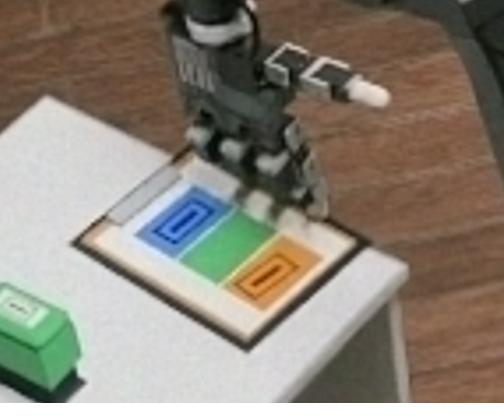

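Request:
move(cameras=["arm1_cam_wrist", "arm2_cam_wrist"])

Request:
zoom_image(camera="arm1_cam_wrist", region=[300, 0, 560, 200])

Scene clock: 1182.77 s.
Joint torques (N m): arm1=[1.49 -19.02 6.04 0.38 -0.17 0.01] | arm2=[-1.67 -11.4 6.78 0.32 -0.13 -0.01] | arm3=[-0.97 -2.78 14.43 1.37 0.5 -0.07]
Heat: arm1: hottest joint3_rad 40 °C; arm2: hottest joint2_rad 41 °C; arm3: hottest joint3_rad 48 °C.
Joint velocities: within noise
arm1.joint_positions: joint1_rad=-0.586 joint2_rad=+1.940 joint3_rad=+1.573 joint4_rad=-1.231 joint5_rad=+0.006 joint6_rad=+1.292 hand_index_mcp=+0.590 hand_index_abd=-0.001 hand_index_pip=+0.572 hand_index_dip=+0.686 hand_middle_mcp=+0.565 hand_middle_abd=+0.003 hand_middle_pip=+0.563 hand_middle_dip=+0.687 hand_ring_mcp=+0.531 hand_ring_abd=+0.015 hand_ring_pip=+0.546 hand_ring_dip=+0.682 hand_thumb_cmc=+0.707 hand_thumb_axl=+0.677 hand_thumb_mcp=+0.219 hand_thumb_ipl=+0.168 hand_current_limit=+0.400 hand_speed=-0.700
arm1.joint_status: not commanded
arm1.hand_state: goal,goal,goal,goal,blocked,goal,goal,goal,blocked,goal,blocked,goal,goal,goal,goal,goal
arm1.index_mcp_current_ma: -4
arm1.index_abd_current_ma: 8
arm1.index_pip_current_ma: 4
arm1.index_dip_current_ma: -10
arm1.middle_mcp_current_ma: 4
arm1.middle_abd_current_ma: 6
arm1.middle_pip_current_ma: -9
arm1.middle_dip_current_ma: -5
arm1.ring_mcp_current_ma: -24
arm1.ring_abd_current_ma: 3
arm1.ring_pip_current_ma: -16
arm1.ring_dip_current_ma: 6
arm1.thumb_cmc_current_ma: 7
arm1.thumb_axl_current_ma: 15
arm1.thumb_mcp_current_ma: 9
arm1.thumb_ipl_current_ma: -2
arm1.hand_goal_index_mcp: 0.590
arm1.hand_goal_index_abd: 0.000
arm1.hand_goal_index_pip: 0.576
arm1.hand_goal_index_dip: 0.696
arm1.hand_goal_middle_mcp: 0.590
arm1.hand_goal_middle_abd: 0.000
arm1.hand_goal_middle_pip: 0.576
arm1.hand_goal_middle_dip: 0.696
arm1.hand_goal_ring_mcp: 0.590
arm1.hand_goal_ring_abd: 0.000
arm1.hand_goal_ring_pip: 0.576
arm1.hand_goal_ring_dip: 0.696
arm1.hand_goal_thumb_cmc: 0.714
arm1.hand_goal_thumb_axl: 0.678
arm1.hand_goal_thumb_mcp: 0.226
arm1.hand_goal_thumb_ipl: 0.168
arm1.hand: x=-0.7015 y=-0.4792 z=+0.9192 quat_wxyz=(+0.012, +0.431, +0.902, -0.007) (m; scene frame)
arm1.hand_target: x=-0.7099 y=-0.4810 z=+0.9289 quat_wxyz=(+0.000, +0.427, +0.904, +0.000) (m; scene frame)
arm1.hand_status: off_target (0.013 m and 1.6 deg from the pose sent, 0.037 m and 1.9 deg at the start)
arm2.joint_positions: joint1_rad=+0.005 joint2_rad=+1.505 joint3_rad=+1.100 joint4_rad=-1.099 joint5_rad=-0.046 joint6_rad=-0.525 hand_index_mcp=-0.281 hand_index_abd=+0.005 hand_index_pip=+0.593 hand_index_dip=+0.701 hand_middle_mcp=-0.281 hand_middle_abd=+0.009 hand_middle_pip=+0.590 hand_middle_dip=+0.691 hand_ring_mcp=-0.281 hand_ring_abd=+0.005 hand_ring_pip=+0.593 hand_ring_dip=+0.704 hand_thumb_cmc=-0.564 hand_thumb_axl=+0.681 hand_thumb_mcp=+0.494 hand_thumb_ipl=-0.482 hand_current_limit=+0.550 hand_speed=-0.800
arm2.joint_status: not commanded
arm2.hand_state: goal,goal,goal,goal,goal,goal,goal,goal,goal,goal,goal,goal,goal,goal,goal,goal
arm2.index_mcp_current_ma: -2
arm2.index_abd_current_ma: 5
arm2.index_pip_current_ma: 8
arm2.index_dip_current_ma: -6
arm2.middle_mcp_current_ma: 5
arm2.middle_abd_current_ma: 4
arm2.middle_pip_current_ma: 7
arm2.middle_dip_current_ma: 0
arm2.ring_mcp_current_ma: 13
arm2.ring_abd_current_ma: -4
arm2.ring_pip_current_ma: -4
arm2.ring_dip_current_ma: 8
arm2.thumb_cmc_current_ma: 10
arm2.thumb_axl_current_ma: -6
arm2.thumb_mcp_current_ma: -15
arm2.thumb_ipl_current_ma: -13
arm2.hand_goal_index_mcp: -0.300
arm2.hand_goal_index_abd: 0.000
arm2.hand_goal_index_pip: 0.576
arm2.hand_goal_index_dip: 0.696
arm2.hand_goal_middle_mcp: -0.300
arm2.hand_goal_middle_abd: 0.000
arm2.hand_goal_middle_pip: 0.576
arm2.hand_goal_middle_dip: 0.696
arm2.hand_goal_ring_mcp: -0.300
arm2.hand_goal_ring_abd: 0.000
arm2.hand_goal_ring_pip: 0.576
arm2.hand_goal_ring_dip: 0.696
arm2.hand_goal_thumb_cmc: -0.570
arm2.hand_goal_thumb_axl: 0.678
arm2.hand_goal_thumb_mcp: 0.500
arm2.hand_goal_thumb_ipl: -0.480
arm2.hand: x=-0.3596 y=+0.1269 z=+0.9785 quat_wxyz=(-0.031, -0.743, +0.668, +0.027) (m; scene frame)
arm2.hand_target: x=-0.3563 y=+0.1280 z=+0.9819 quat_wxyz=(-0.030, -0.744, +0.667, +0.027) (m; scene frame)
arm2.hand_status: not commanded
arm3.joint_positions: joint1_rad=+2.143 joint2_rad=+0.730 joint3_rad=+0.874 joint4_rad=-0.866 joint5_rad=+0.592 joint6_rad=+1.703 hand_index_mcp=+0.754 hand_index_abd=+0.002 hand_index_pip=+0.577 hand_index_dip=+0.696 hand_middle_mcp=+0.754 hand_middle_abd=+0.003 hand_middle_pip=+0.577 hand_middle_dip=+0.696 hand_ring_mcp=+0.774 hand_ring_abd=+0.022 hand_ring_pip=+0.591 hand_ring_dip=+0.702 hand_thumb_cmc=+0.714 hand_thumb_axl=+0.677 hand_thumb_mcp=+0.226 hand_thumb_ipl=+0.168 hand_current_limit=+0.400 hand_speed=-0.600
arm3.joint_status: not commanded
arm3.hand_state: goal,goal,goal,goal,goal,goal,goal,goal,blocked,blocked,goal,goal,goal,goal,goal,goal
arm3.index_mcp_current_ma: -7
arm3.index_abd_current_ma: 11
arm3.index_pip_current_ma: 11
arm3.index_dip_current_ma: 0
arm3.middle_mcp_current_ma: 6
arm3.middle_abd_current_ma: -12
arm3.middle_pip_current_ma: -9
arm3.middle_dip_current_ma: 4
arm3.ring_mcp_current_ma: -10
arm3.ring_abd_current_ma: 7
arm3.ring_pip_current_ma: -7
arm3.ring_dip_current_ma: -3
arm3.thumb_cmc_current_ma: 0
arm3.thumb_axl_current_ma: 6
arm3.thumb_mcp_current_ma: -8
arm3.thumb_ipl_current_ma: 8
arm3.hand_goal_index_mcp: 0.754
arm3.hand_goal_index_abd: 0.000
arm3.hand_goal_index_pip: 0.576
arm3.hand_goal_index_dip: 0.696
arm3.hand_goal_middle_mcp: 0.754
arm3.hand_goal_middle_abd: 0.000
arm3.hand_goal_middle_pip: 0.576
arm3.hand_goal_middle_dip: 0.696
arm3.hand_goal_ring_mcp: 0.754
arm3.hand_goal_ring_abd: 0.000
arm3.hand_goal_ring_pip: 0.576
arm3.hand_goal_ring_dip: 0.696
arm3.hand_goal_thumb_cmc: 0.714
arm3.hand_goal_thumb_axl: 0.678
arm3.hand_goal_thumb_mcp: 0.226
arm3.hand_goal_thumb_ipl: 0.168
arm3.hand: x=+0.3588 y=+0.8021 z=+1.1410 quat_wxyz=(-0.435, -0.589, +0.654, -0.190) (m; scene frame)
arm3.hand_target: x=+0.3569 y=+0.8011 z=+1.1598 quat_wxyz=(-0.441, -0.576, +0.658, -0.202) (m; scene frame)
arm3.hand_status: not commanded
pictures: arm1_cam_wrist, arm2_cam_wrist
camera_calibration:
arm1_cam_wrist: T_world_to_cam=[[0.97381, -0.22649, 0.02003, 0.58892], [-0.17459, -0.68839, 0.70401, -1.13943], [-0.14566, -0.68907, -0.70991, 0.34523]] pos_world=[-0.72214, -0.4131, 1.03545]
arm2_cam_wrist: T_world_to_cam=[[-0.67042, 0.7413, 0.03183, -0.32654], [0.55969, 0.47708, 0.6776, -0.56939], [0.48712, 0.47209, -0.73474, 0.95566]] pos_world=[-0.36576, 0.06255, 1.09837]

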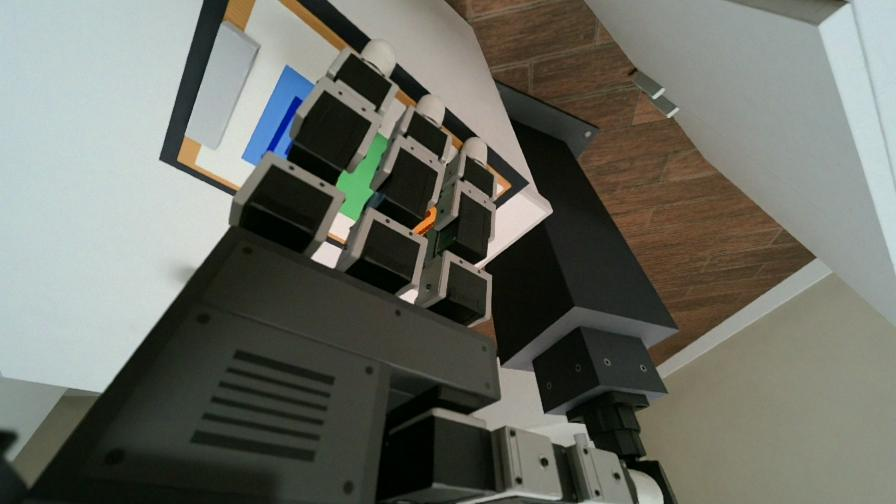

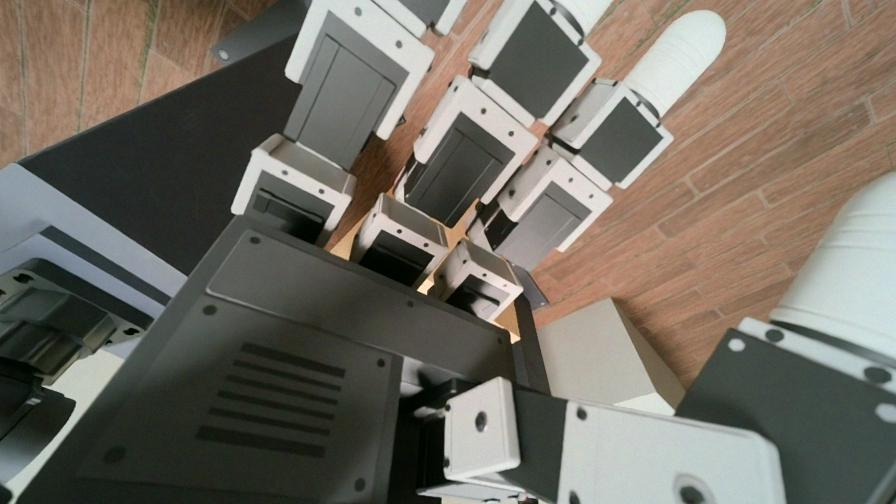

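Scaled by 1.938 from the camera's image (finer frame: 1280x720).

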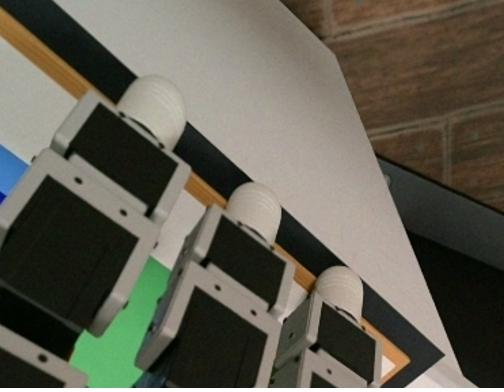

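Request:
move(arm1={"target": [-0.7050, -0.4780, 0.965, 0, 0.4274, 0.9041, 0], "speed": 0.08, "joints": {"hand_index_mcp": 0.75, "hand_middle_mcp": 0.75, "hand_ring_mcp": 0.75}})

Request:
move(arm1={"target": [-0.7370, -0.5050, 0.945, 0, 0.4274, 0.9041, 0], "speed": 0.06}, cameras=["arm1_cam_wrist"])

Scene clock: 1196.57 s.
Joint torques (N m): arm1=[0.79 -19.19 9.68 -0.46 -0.06 -0.1] | arm2=[-1.49 -11.46 6.75 0.34 -0.14 -0.02] | arm3=[-1.03 -2.96 14.27 1.26 0.52 -0.02]
Heat: arm1: hottest joint3_rad 39 °C; arm2: hottest joint2_rad 41 °C; arm3: hottest joint3_rad 48 °C.
move: arm1 off_target
Joint velocities: within noise
arm1.joint_positions: joint1_rad=-0.586 joint2_rad=+1.916 joint3_rad=+1.573 joint4_rad=-1.296 joint5_rad=+0.003 joint6_rad=+1.292 hand_index_mcp=+0.736 hand_index_abd=-0.002 hand_index_pip=+0.563 hand_index_dip=+0.686 hand_middle_mcp=+0.738 hand_middle_abd=-0.006 hand_middle_pip=+0.564 hand_middle_dip=+0.687 hand_ring_mcp=+0.735 hand_ring_abd=+0.001 hand_ring_pip=+0.565 hand_ring_dip=+0.686 hand_thumb_cmc=+0.707 hand_thumb_axl=+0.677 hand_thumb_mcp=+0.219 hand_thumb_ipl=+0.168 hand_current_limit=+0.400 hand_speed=-0.700
arm1.joint_status: all done
arm1.hand_state: goal,goal,goal,goal,goal,goal,goal,goal,goal,goal,goal,goal,goal,goal,goal,goal
arm1.index_mcp_current_ma: -13
arm1.index_abd_current_ma: 7
arm1.index_pip_current_ma: 6
arm1.index_dip_current_ma: -6
arm1.middle_mcp_current_ma: 4
arm1.middle_abd_current_ma: 7
arm1.middle_pip_current_ma: -1
arm1.middle_dip_current_ma: -4
arm1.ring_mcp_current_ma: 0
arm1.ring_abd_current_ma: 1
arm1.ring_pip_current_ma: -10
arm1.ring_dip_current_ma: 1
arm1.thumb_cmc_current_ma: 9
arm1.thumb_axl_current_ma: 5
arm1.thumb_mcp_current_ma: 6
arm1.thumb_ipl_current_ma: -12
arm1.hand_goal_index_mcp: 0.750
arm1.hand_goal_index_abd: 0.000
arm1.hand_goal_index_pip: 0.576
arm1.hand_goal_index_dip: 0.696
arm1.hand_goal_middle_mcp: 0.750
arm1.hand_goal_middle_abd: 0.000
arm1.hand_goal_middle_pip: 0.576
arm1.hand_goal_middle_dip: 0.696
arm1.hand_goal_ring_mcp: 0.750
arm1.hand_goal_ring_abd: 0.000
arm1.hand_goal_ring_pip: 0.576
arm1.hand_goal_ring_dip: 0.696
arm1.hand_goal_thumb_cmc: 0.714
arm1.hand_goal_thumb_axl: 0.678
arm1.hand_goal_thumb_mcp: 0.226
arm1.hand_goal_thumb_ipl: 0.168
arm1.hand: x=-0.6962 y=-0.4932 z=+0.9327 quat_wxyz=(+0.026, +0.430, +0.902, -0.022)
arm1.hand_target: x=-0.7044 y=-0.4793 z=+0.9651 quat_wxyz=(+0.000, +0.427, +0.904, +0.000)
arm1.hand_status: off_target (0.037 m and 3.9 deg from the pose sent, 0.046 m and 1.6 deg at the start)
arm2, arm3: as last shown
arm2.index_mcp_current_ma: -6
arm2.index_abd_current_ma: -5
arm2.index_pip_current_ma: 10
arm2.index_dip_current_ma: -3
arm2.middle_abd_current_ma: 12
arm2.middle_pip_current_ma: 11
arm2.ring_abd_current_ma: -9
arm2.ring_pip_current_ma: -7
arm2.ring_dip_current_ma: 10
arm2.thumb_cmc_current_ma: 7
arm2.thumb_axl_current_ma: -4
arm2.thumb_mcp_current_ma: -17
arm2.thumb_ipl_current_ma: -4
arm3.index_abd_current_ma: 8
arm3.index_pip_current_ma: 7
arm3.index_dip_current_ma: 1
arm3.middle_mcp_current_ma: 8
arm3.middle_abd_current_ma: -8
arm3.middle_pip_current_ma: -15
arm3.middle_dip_current_ma: 3
arm3.ring_mcp_current_ma: -12
arm3.ring_abd_current_ma: 1
arm3.ring_pip_current_ma: -6
arm3.ring_dip_current_ma: -1
arm3.thumb_cmc_current_ma: 1
arm3.thumb_mcp_current_ma: -7
arm3.thumb_ipl_current_ma: 4
pictures: none

Scene clock: 1198.00 s.
Joint torques (N m): arm1=[0.85 -19.08 6.12 0.34 -0.01 0.03] | arm2=[-1.61 -11.58 6.76 0.4 -0.15 -0.02] | arm3=[-0.85 -2.67 14.17 1.22 0.49 -0.02]
Heat: arm1: hottest joint3_rad 39 °C; arm2: hottest joint2_rad 41 °C; arm3: hottest joint3_rad 48 °C.
move: arm1 off_target
Joint velocities: within noise
arm1.joint_positions: joint1_rad=-0.516 joint2_rad=+1.907 joint3_rad=+1.557 joint4_rad=-1.254 joint5_rad=+0.001 joint6_rad=+1.349 hand_index_mcp=+0.736 hand_index_abd=-0.002 hand_index_pip=+0.563 hand_index_dip=+0.686 hand_middle_mcp=+0.738 hand_middle_abd=-0.006 hand_middle_pip=+0.564 hand_middle_dip=+0.687 hand_ring_mcp=+0.735 hand_ring_abd=+0.001 hand_ring_pip=+0.565 hand_ring_dip=+0.686 hand_thumb_cmc=+0.707 hand_thumb_axl=+0.677 hand_thumb_mcp=+0.219 hand_thumb_ipl=+0.168 hand_current_limit=+0.400 hand_speed=-0.700
arm1.joint_status: not commanded
arm1.hand_state: goal,goal,goal,goal,goal,goal,goal,goal,goal,goal,goal,goal,goal,goal,goal,goal
arm1.index_mcp_current_ma: -7
arm1.index_abd_current_ma: 9
arm1.index_pip_current_ma: 13
arm1.index_dip_current_ma: -3
arm1.middle_mcp_current_ma: 7
arm1.middle_abd_current_ma: 1
arm1.middle_pip_current_ma: -2
arm1.middle_dip_current_ma: -4
arm1.ring_mcp_current_ma: -4
arm1.ring_abd_current_ma: -2
arm1.ring_pip_current_ma: -6
arm1.ring_dip_current_ma: 2
arm1.thumb_cmc_current_ma: 7
arm1.thumb_axl_current_ma: 9
arm1.thumb_mcp_current_ma: 7
arm1.thumb_ipl_current_ma: -13
arm1.hand_goal_index_mcp: 0.750
arm1.hand_goal_index_abd: 0.000
arm1.hand_goal_index_pip: 0.576
arm1.hand_goal_index_dip: 0.696
arm1.hand_goal_middle_mcp: 0.750
arm1.hand_goal_middle_abd: 0.000
arm1.hand_goal_middle_pip: 0.576
arm1.hand_goal_middle_dip: 0.696
arm1.hand_goal_ring_mcp: 0.750
arm1.hand_goal_ring_abd: 0.000
arm1.hand_goal_ring_pip: 0.576
arm1.hand_goal_ring_dip: 0.696
arm1.hand_goal_thumb_cmc: 0.714
arm1.hand_goal_thumb_axl: 0.678
arm1.hand_goal_thumb_mcp: 0.226
arm1.hand_goal_thumb_ipl: 0.168
arm1.hand: x=-0.7344 y=-0.5046 z=+0.9314 quat_wxyz=(+0.013, +0.425, +0.905, -0.010)
arm1.hand_target: x=-0.7370 y=-0.5051 z=+0.9448 quat_wxyz=(+0.000, +0.427, +0.904, +0.000)
arm1.hand_status: off_target (0.014 m and 1.9 deg from the pose sent, 0.044 m and 3.9 deg at the start)
arm2, arm3: as last shown
arm2.index_abd_current_ma: -7
arm2.index_pip_current_ma: 3
arm2.index_dip_current_ma: -4
arm2.middle_abd_current_ma: 8
arm2.middle_pip_current_ma: 7
arm2.middle_dip_current_ma: 2
arm2.ring_abd_current_ma: -8
arm2.ring_pip_current_ma: 0
arm2.ring_dip_current_ma: 7
arm2.thumb_cmc_current_ma: 10
arm2.thumb_axl_current_ma: -2
arm2.thumb_mcp_current_ma: -8
arm2.thumb_ipl_current_ma: -5
arm3.index_mcp_current_ma: -6
arm3.index_abd_current_ma: 9
arm3.index_pip_current_ma: 5
arm3.index_dip_current_ma: -3
arm3.middle_mcp_current_ma: 7
arm3.middle_abd_current_ma: -11
arm3.middle_pip_current_ma: -7
arm3.ring_mcp_current_ma: -9
arm3.ring_pip_current_ma: -10
arm3.ring_dip_current_ma: -5
arm3.thumb_axl_current_ma: 5
arm3.thumb_mcp_current_ma: -4
arm3.thumb_ipl_current_ma: 3
arm1_cam_wrist: T_world_to_cam=[[0.97655, -0.21419, 0.02154, 0.62185], [-0.16595, -0.68529, 0.70911, -1.16796], [-0.13712, -0.69606, -0.70477, 0.32955]] pos_world=[-0.7559, -0.43781, 1.04707]

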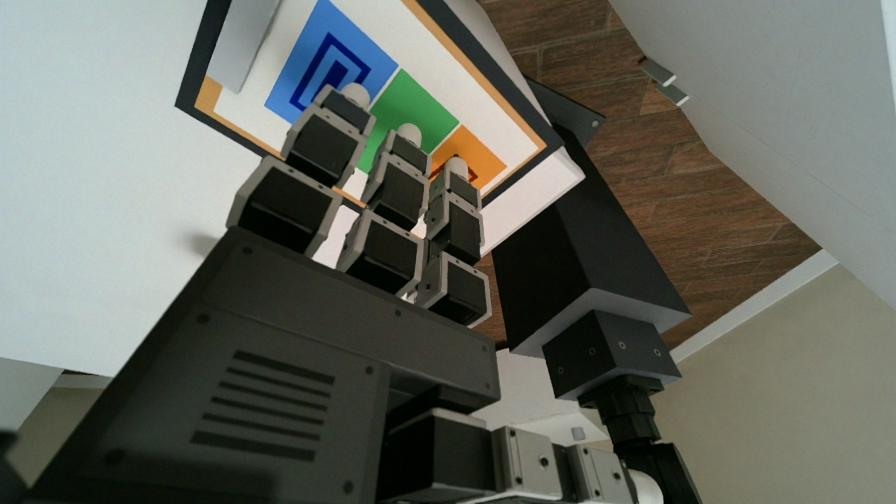

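Request:
move(arm1={"target": [-0.7370, -0.5050, 0.918, 0, 0.4274, 0.9041, 0], "speed": 0.04})

Request:
move(arm1={"target": [-0.7370, -0.5050, 0.903, 0, 0.4274, 0.9041, 0], "speed": 0.04})

Scene clock: 1200.03 s.
Joint torques (N m): arm1=[0.79 -16.85 5.29 0.55 0 0.03] | arm2=[-1.73 -11.52 6.78 0.36 -0.14 -0.01] | arm3=[-0.73 -2.73 14.13 1.37 0.48 -0.07]
Heat: arm1: hottest joint3_rad 39 °C; arm2: hottest joint2_rad 41 °C; arm3: hottest joint3_rad 48 °C.
move: arm1 done
Joint velocities: within noise
arm1.joint_positions: joint1_rad=-0.516 joint2_rad=+1.902 joint3_rad=+1.532 joint4_rad=-1.196 joint5_rad=+0.001 joint6_rad=+1.350 hand_index_mcp=+0.736 hand_index_abd=-0.002 hand_index_pip=+0.563 hand_index_dip=+0.686 hand_middle_mcp=+0.738 hand_middle_abd=-0.006 hand_middle_pip=+0.564 hand_middle_dip=+0.687 hand_ring_mcp=+0.739 hand_ring_abd=+0.075 hand_ring_pip=+0.575 hand_ring_dip=+0.692 hand_thumb_cmc=+0.707 hand_thumb_axl=+0.677 hand_thumb_mcp=+0.219 hand_thumb_ipl=+0.168 hand_current_limit=+0.400 hand_speed=-0.700
arm1.joint_status: not commanded
arm1.hand_state: goal,goal,goal,goal,goal,goal,goal,goal,goal,blocked,goal,goal,goal,goal,goal,goal
arm1.index_mcp_current_ma: -12
arm1.index_abd_current_ma: 0
arm1.index_pip_current_ma: 5
arm1.index_dip_current_ma: -4
arm1.middle_mcp_current_ma: 8
arm1.middle_abd_current_ma: 4
arm1.middle_pip_current_ma: -5
arm1.middle_dip_current_ma: -1
arm1.ring_mcp_current_ma: 5
arm1.ring_abd_current_ma: 15
arm1.ring_pip_current_ma: -3
arm1.ring_dip_current_ma: 5
arm1.thumb_cmc_current_ma: 10
arm1.thumb_axl_current_ma: 14
arm1.thumb_mcp_current_ma: 8
arm1.thumb_ipl_current_ma: 1
arm1.hand_goal_index_mcp: 0.750
arm1.hand_goal_index_abd: 0.000
arm1.hand_goal_index_pip: 0.576
arm1.hand_goal_index_dip: 0.696
arm1.hand_goal_middle_mcp: 0.750
arm1.hand_goal_middle_abd: 0.000
arm1.hand_goal_middle_pip: 0.576
arm1.hand_goal_middle_dip: 0.696
arm1.hand_goal_ring_mcp: 0.750
arm1.hand_goal_ring_abd: 0.000
arm1.hand_goal_ring_pip: 0.576
arm1.hand_goal_ring_dip: 0.696
arm1.hand_goal_thumb_cmc: 0.714
arm1.hand_goal_thumb_axl: 0.678
arm1.hand_goal_thumb_mcp: 0.226
arm1.hand_goal_thumb_ipl: 0.168
arm1.hand: x=-0.7366 y=-0.5003 z=+0.9247 quat_wxyz=(-0.002, +0.425, +0.905, +0.002)
arm1.hand_target: x=-0.7370 y=-0.5050 z=+0.9181 quat_wxyz=(+0.000, +0.427, +0.904, +0.000)
arm1.hand_status: done (0.008 m and 0.4 deg from the pose sent, 0.014 m and 1.9 deg at the start)
arm2, arm3: as last shown
arm2.index_mcp_current_ma: -1
arm2.index_abd_current_ma: -15
arm2.index_pip_current_ma: 14
arm2.middle_mcp_current_ma: 3
arm2.middle_abd_current_ma: 10
arm2.middle_pip_current_ma: 8
arm2.ring_mcp_current_ma: 9
arm2.ring_abd_current_ma: -2
arm2.ring_pip_current_ma: -3
arm2.ring_dip_current_ma: 9
arm2.thumb_cmc_current_ma: 12
arm2.thumb_axl_current_ma: -3
arm2.thumb_mcp_current_ma: -6
arm2.thumb_ipl_current_ma: -8
arm3.index_mcp_current_ma: -5
arm3.index_abd_current_ma: 10
arm3.index_pip_current_ma: 6
arm3.index_dip_current_ma: 3
arm3.middle_mcp_current_ma: 11
arm3.middle_abd_current_ma: -9
arm3.middle_pip_current_ma: -10
arm3.middle_dip_current_ma: 0
arm3.ring_mcp_current_ma: -2
arm3.ring_abd_current_ma: 3
arm3.ring_pip_current_ma: -12
arm3.ring_dip_current_ma: -6
arm3.thumb_cmc_current_ma: 2
arm3.thumb_axl_current_ma: 4
arm3.thumb_mcp_current_ma: -8
arm3.thumb_ipl_current_ma: 8
pictures: none

Scene clock: 1201.30 s.
Joint torques (N m): arm1=[0.79 -15.15 4.88 1.05 0.01 0.02] | arm2=[-1.85 -11.52 6.74 0.35 -0.13 -0.01] | arm3=[0.03 -2.61 14.27 1.26 0.53 -0.11]
Heat: arm1: hottest joint3_rad 39 °C; arm2: hottest joint2_rad 41 °C; arm3: hottest joint3_rad 48 °C.
move: arm1 off_target
Joint velocities: within noise
arm1.joint_positions: joint1_rad=-0.516 joint2_rad=+1.896 joint3_rad=+1.518 joint4_rad=-1.172 joint5_rad=+0.001 joint6_rad=+1.351 hand_index_mcp=+0.737 hand_index_abd=+0.004 hand_index_pip=+0.569 hand_index_dip=+0.687 hand_middle_mcp=+0.738 hand_middle_abd=+0.016 hand_middle_pip=+0.578 hand_middle_dip=+0.691 hand_ring_mcp=+0.750 hand_ring_abd=+0.096 hand_ring_pip=+0.575 hand_ring_dip=+0.692 hand_thumb_cmc=+0.709 hand_thumb_axl=+0.677 hand_thumb_mcp=+0.219 hand_thumb_ipl=+0.168 hand_current_limit=+0.400 hand_speed=-0.700
arm1.joint_status: not commanded
arm1.hand_state: goal,goal,goal,goal,goal,goal,goal,goal,goal,blocked,goal,goal,goal,goal,goal,goal
arm1.index_mcp_current_ma: -3
arm1.index_abd_current_ma: 5
arm1.index_pip_current_ma: 11
arm1.index_dip_current_ma: -4
arm1.middle_mcp_current_ma: 6
arm1.middle_abd_current_ma: 4
arm1.middle_pip_current_ma: 0
arm1.middle_dip_current_ma: -5
arm1.ring_mcp_current_ma: -1
arm1.ring_abd_current_ma: 26
arm1.ring_pip_current_ma: -9
arm1.ring_dip_current_ma: 6
arm1.thumb_cmc_current_ma: 9
arm1.thumb_axl_current_ma: 2
arm1.thumb_mcp_current_ma: 1
arm1.thumb_ipl_current_ma: -12
arm1.hand_goal_index_mcp: 0.750
arm1.hand_goal_index_abd: 0.000
arm1.hand_goal_index_pip: 0.576
arm1.hand_goal_index_dip: 0.696
arm1.hand_goal_middle_mcp: 0.750
arm1.hand_goal_middle_abd: 0.000
arm1.hand_goal_middle_pip: 0.576
arm1.hand_goal_middle_dip: 0.696
arm1.hand_goal_ring_mcp: 0.750
arm1.hand_goal_ring_abd: 0.000
arm1.hand_goal_ring_pip: 0.576
arm1.hand_goal_ring_dip: 0.696
arm1.hand_goal_thumb_cmc: 0.714
arm1.hand_goal_thumb_axl: 0.678
arm1.hand_goal_thumb_mcp: 0.226
arm1.hand_goal_thumb_ipl: 0.168
arm1.hand: x=-0.7370 y=-0.4995 z=+0.9233 quat_wxyz=(-0.008, +0.426, +0.905, +0.007)
arm1.hand_target: x=-0.7368 y=-0.5054 z=+0.9035 quat_wxyz=(+0.000, +0.427, +0.904, +0.000)
arm1.hand_status: off_target (0.021 m and 1.3 deg from the pose sent, 0.022 m and 0.4 deg at the start)
arm2, arm3: as last shown
arm2.index_mcp_current_ma: -2
arm2.index_abd_current_ma: -3
arm2.index_pip_current_ma: 13
arm2.index_dip_current_ma: -6
arm2.middle_mcp_current_ma: 7
arm2.middle_abd_current_ma: 6
arm2.middle_pip_current_ma: 1
arm2.middle_dip_current_ma: -2
arm2.ring_mcp_current_ma: 19
arm2.ring_pip_current_ma: -6
arm2.ring_dip_current_ma: 6
arm2.thumb_cmc_current_ma: 9
arm2.thumb_axl_current_ma: -5
arm2.thumb_mcp_current_ma: -13
arm2.thumb_ipl_current_ma: -13
arm3.index_abd_current_ma: 1
arm3.index_pip_current_ma: 2
arm3.index_dip_current_ma: 1
arm3.middle_mcp_current_ma: 13
arm3.middle_abd_current_ma: -11
arm3.middle_pip_current_ma: -8
arm3.ring_mcp_current_ma: -7
arm3.ring_abd_current_ma: 5
arm3.ring_pip_current_ma: -5
arm3.ring_dip_current_ma: -1
arm3.thumb_cmc_current_ma: 4
arm3.thumb_axl_current_ma: 6
arm3.thumb_mcp_current_ma: -7
pictures: none

Request:
move(arm1={"target": [-0.7680, -0.5300, 0.895, 0, 0.4274, 0.9041, 0], "speed": 0.03}, cameras=["arm1_cam_wrist", "room_b"])

Request:
zoom_image(camera="room_b", region=[320, 240, 420, 320])

Scene clock: 1204.63 s.
Joint torques (N m): arm1=[2.32 -14.39 4.6 0.94 -0.81 0.01] | arm2=[-1.67 -11.46 6.72 0.35 -0.15 -0.02] | arm3=[-0.67 -3.02 14.12 1.22 0.54 -0.07]
Heat: arm1: hottest joint3_rad 39 °C; arm2: hottest joint2_rad 41 °C; arm3: hottest joint3_rad 48 °C.
move: arm1 off_target
Joint velocities: within noise
arm1.joint_positions: joint1_rad=-0.467 joint2_rad=+1.881 joint3_rad=+1.487 joint4_rad=-1.144 joint5_rad=+0.021 joint6_rad=+1.421 hand_index_mcp=+0.658 hand_index_abd=+0.013 hand_index_pip=+0.520 hand_index_dip=+0.670 hand_middle_mcp=+0.665 hand_middle_abd=+0.026 hand_middle_pip=+0.524 hand_middle_dip=+0.675 hand_ring_mcp=+0.672 hand_ring_abd=+0.089 hand_ring_pip=+0.535 hand_ring_dip=+0.676 hand_thumb_cmc=+0.715 hand_thumb_axl=+0.677 hand_thumb_mcp=+0.219 hand_thumb_ipl=+0.168 hand_current_limit=+0.400 hand_speed=-0.700
arm1.joint_status: not commanded
arm1.hand_state: blocked,goal,blocked,blocked,blocked,blocked,blocked,blocked,blocked,blocked,blocked,goal,goal,goal,goal,goal
arm1.index_mcp_current_ma: -45
arm1.index_abd_current_ma: 10
arm1.index_pip_current_ma: -18
arm1.index_dip_current_ma: -11
arm1.middle_mcp_current_ma: -40
arm1.middle_abd_current_ma: 11
arm1.middle_pip_current_ma: -21
arm1.middle_dip_current_ma: -5
arm1.ring_mcp_current_ma: -29
arm1.ring_abd_current_ma: 17
arm1.ring_pip_current_ma: -17
arm1.ring_dip_current_ma: 3
arm1.thumb_cmc_current_ma: 8
arm1.thumb_axl_current_ma: 9
arm1.thumb_mcp_current_ma: 5
arm1.thumb_ipl_current_ma: -9
arm1.hand_goal_index_mcp: 0.750
arm1.hand_goal_index_abd: 0.000
arm1.hand_goal_index_pip: 0.576
arm1.hand_goal_index_dip: 0.696
arm1.hand_goal_middle_mcp: 0.750
arm1.hand_goal_middle_abd: 0.000
arm1.hand_goal_middle_pip: 0.576
arm1.hand_goal_middle_dip: 0.696
arm1.hand_goal_ring_mcp: 0.750
arm1.hand_goal_ring_abd: 0.000
arm1.hand_goal_ring_pip: 0.576
arm1.hand_goal_ring_dip: 0.696
arm1.hand_goal_thumb_cmc: 0.714
arm1.hand_goal_thumb_axl: 0.678
arm1.hand_goal_thumb_mcp: 0.226
arm1.hand_goal_thumb_ipl: 0.168
arm1.hand: x=-0.7554 y=-0.5165 z=+0.9218 quat_wxyz=(-0.008, +0.435, +0.900, +0.018)
arm1.hand_target: x=-0.7671 y=-0.5306 z=+0.8959 quat_wxyz=(+0.000, +0.428, +0.904, +0.000)
arm1.hand_status: off_target (0.033 m and 2.5 deg from the pose sent, 0.052 m and 1.3 deg at the start)
arm2, arm3: as last shown
arm2.index_mcp_current_ma: -7
arm2.index_pip_current_ma: 12
arm2.index_dip_current_ma: -9
arm2.middle_abd_current_ma: 0
arm2.ring_mcp_current_ma: 4
arm2.ring_abd_current_ma: -8
arm2.ring_pip_current_ma: -3
arm2.ring_dip_current_ma: 11
arm2.thumb_cmc_current_ma: 7
arm2.thumb_axl_current_ma: -2
arm2.thumb_ipl_current_ma: -5
arm3.index_mcp_current_ma: -6
arm3.index_abd_current_ma: 9
arm3.index_pip_current_ma: 8
arm3.index_dip_current_ma: -2
arm3.middle_mcp_current_ma: 9
arm3.middle_abd_current_ma: -5
arm3.middle_pip_current_ma: -10
arm3.middle_dip_current_ma: -4
arm3.ring_mcp_current_ma: -8
arm3.ring_pip_current_ma: -13
arm3.ring_dip_current_ma: -2
arm3.thumb_cmc_current_ma: 0
arm3.thumb_axl_current_ma: 5
arm3.thumb_mcp_current_ma: -10
arm3.thumb_ipl_current_ma: 9
arm1_cam_wrist: T_world_to_cam=[[0.97147, -0.23701, -0.00809, 0.65165], [-0.17218, -0.7284, 0.66317, -1.15755], [-0.16307, -0.64286, -0.74842, 0.35972]] pos_world=[-0.77371, -0.45745, 1.04215]

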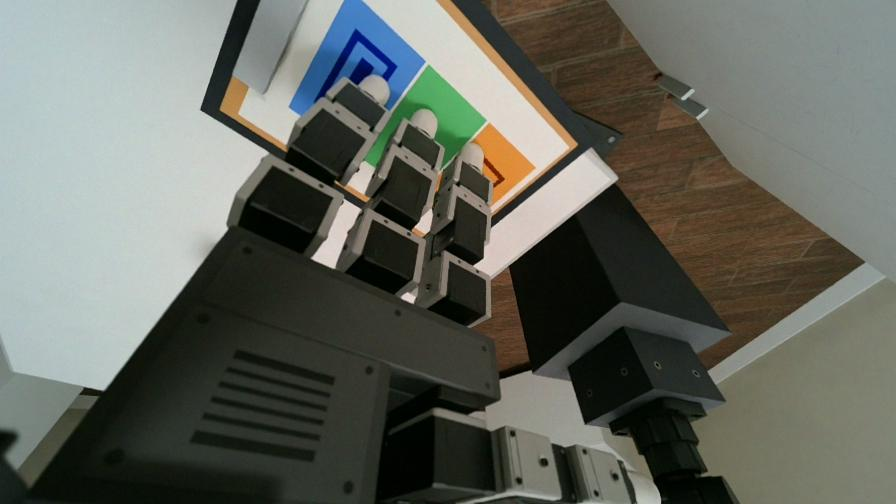

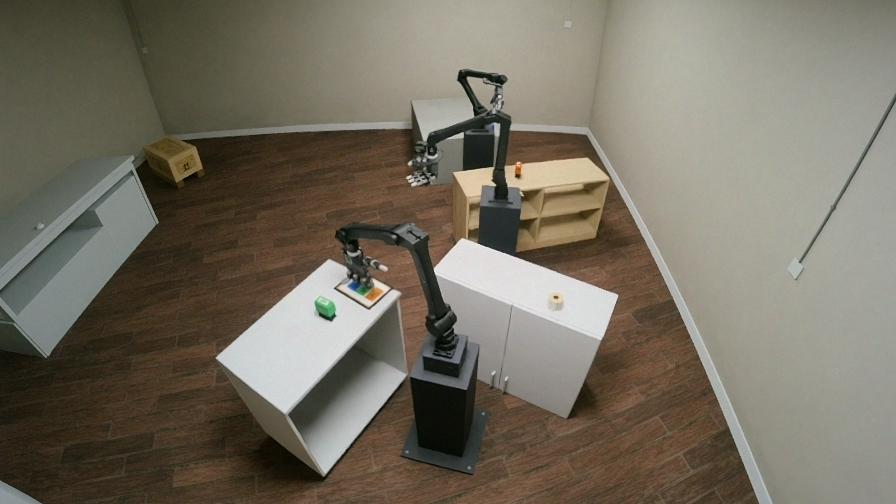

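Scaled by 5.040 from the camera's image (finer frame: 1280x720).

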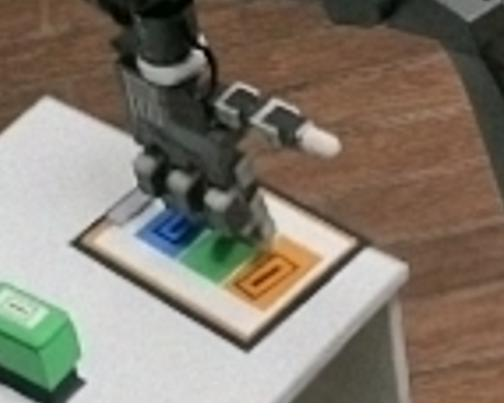

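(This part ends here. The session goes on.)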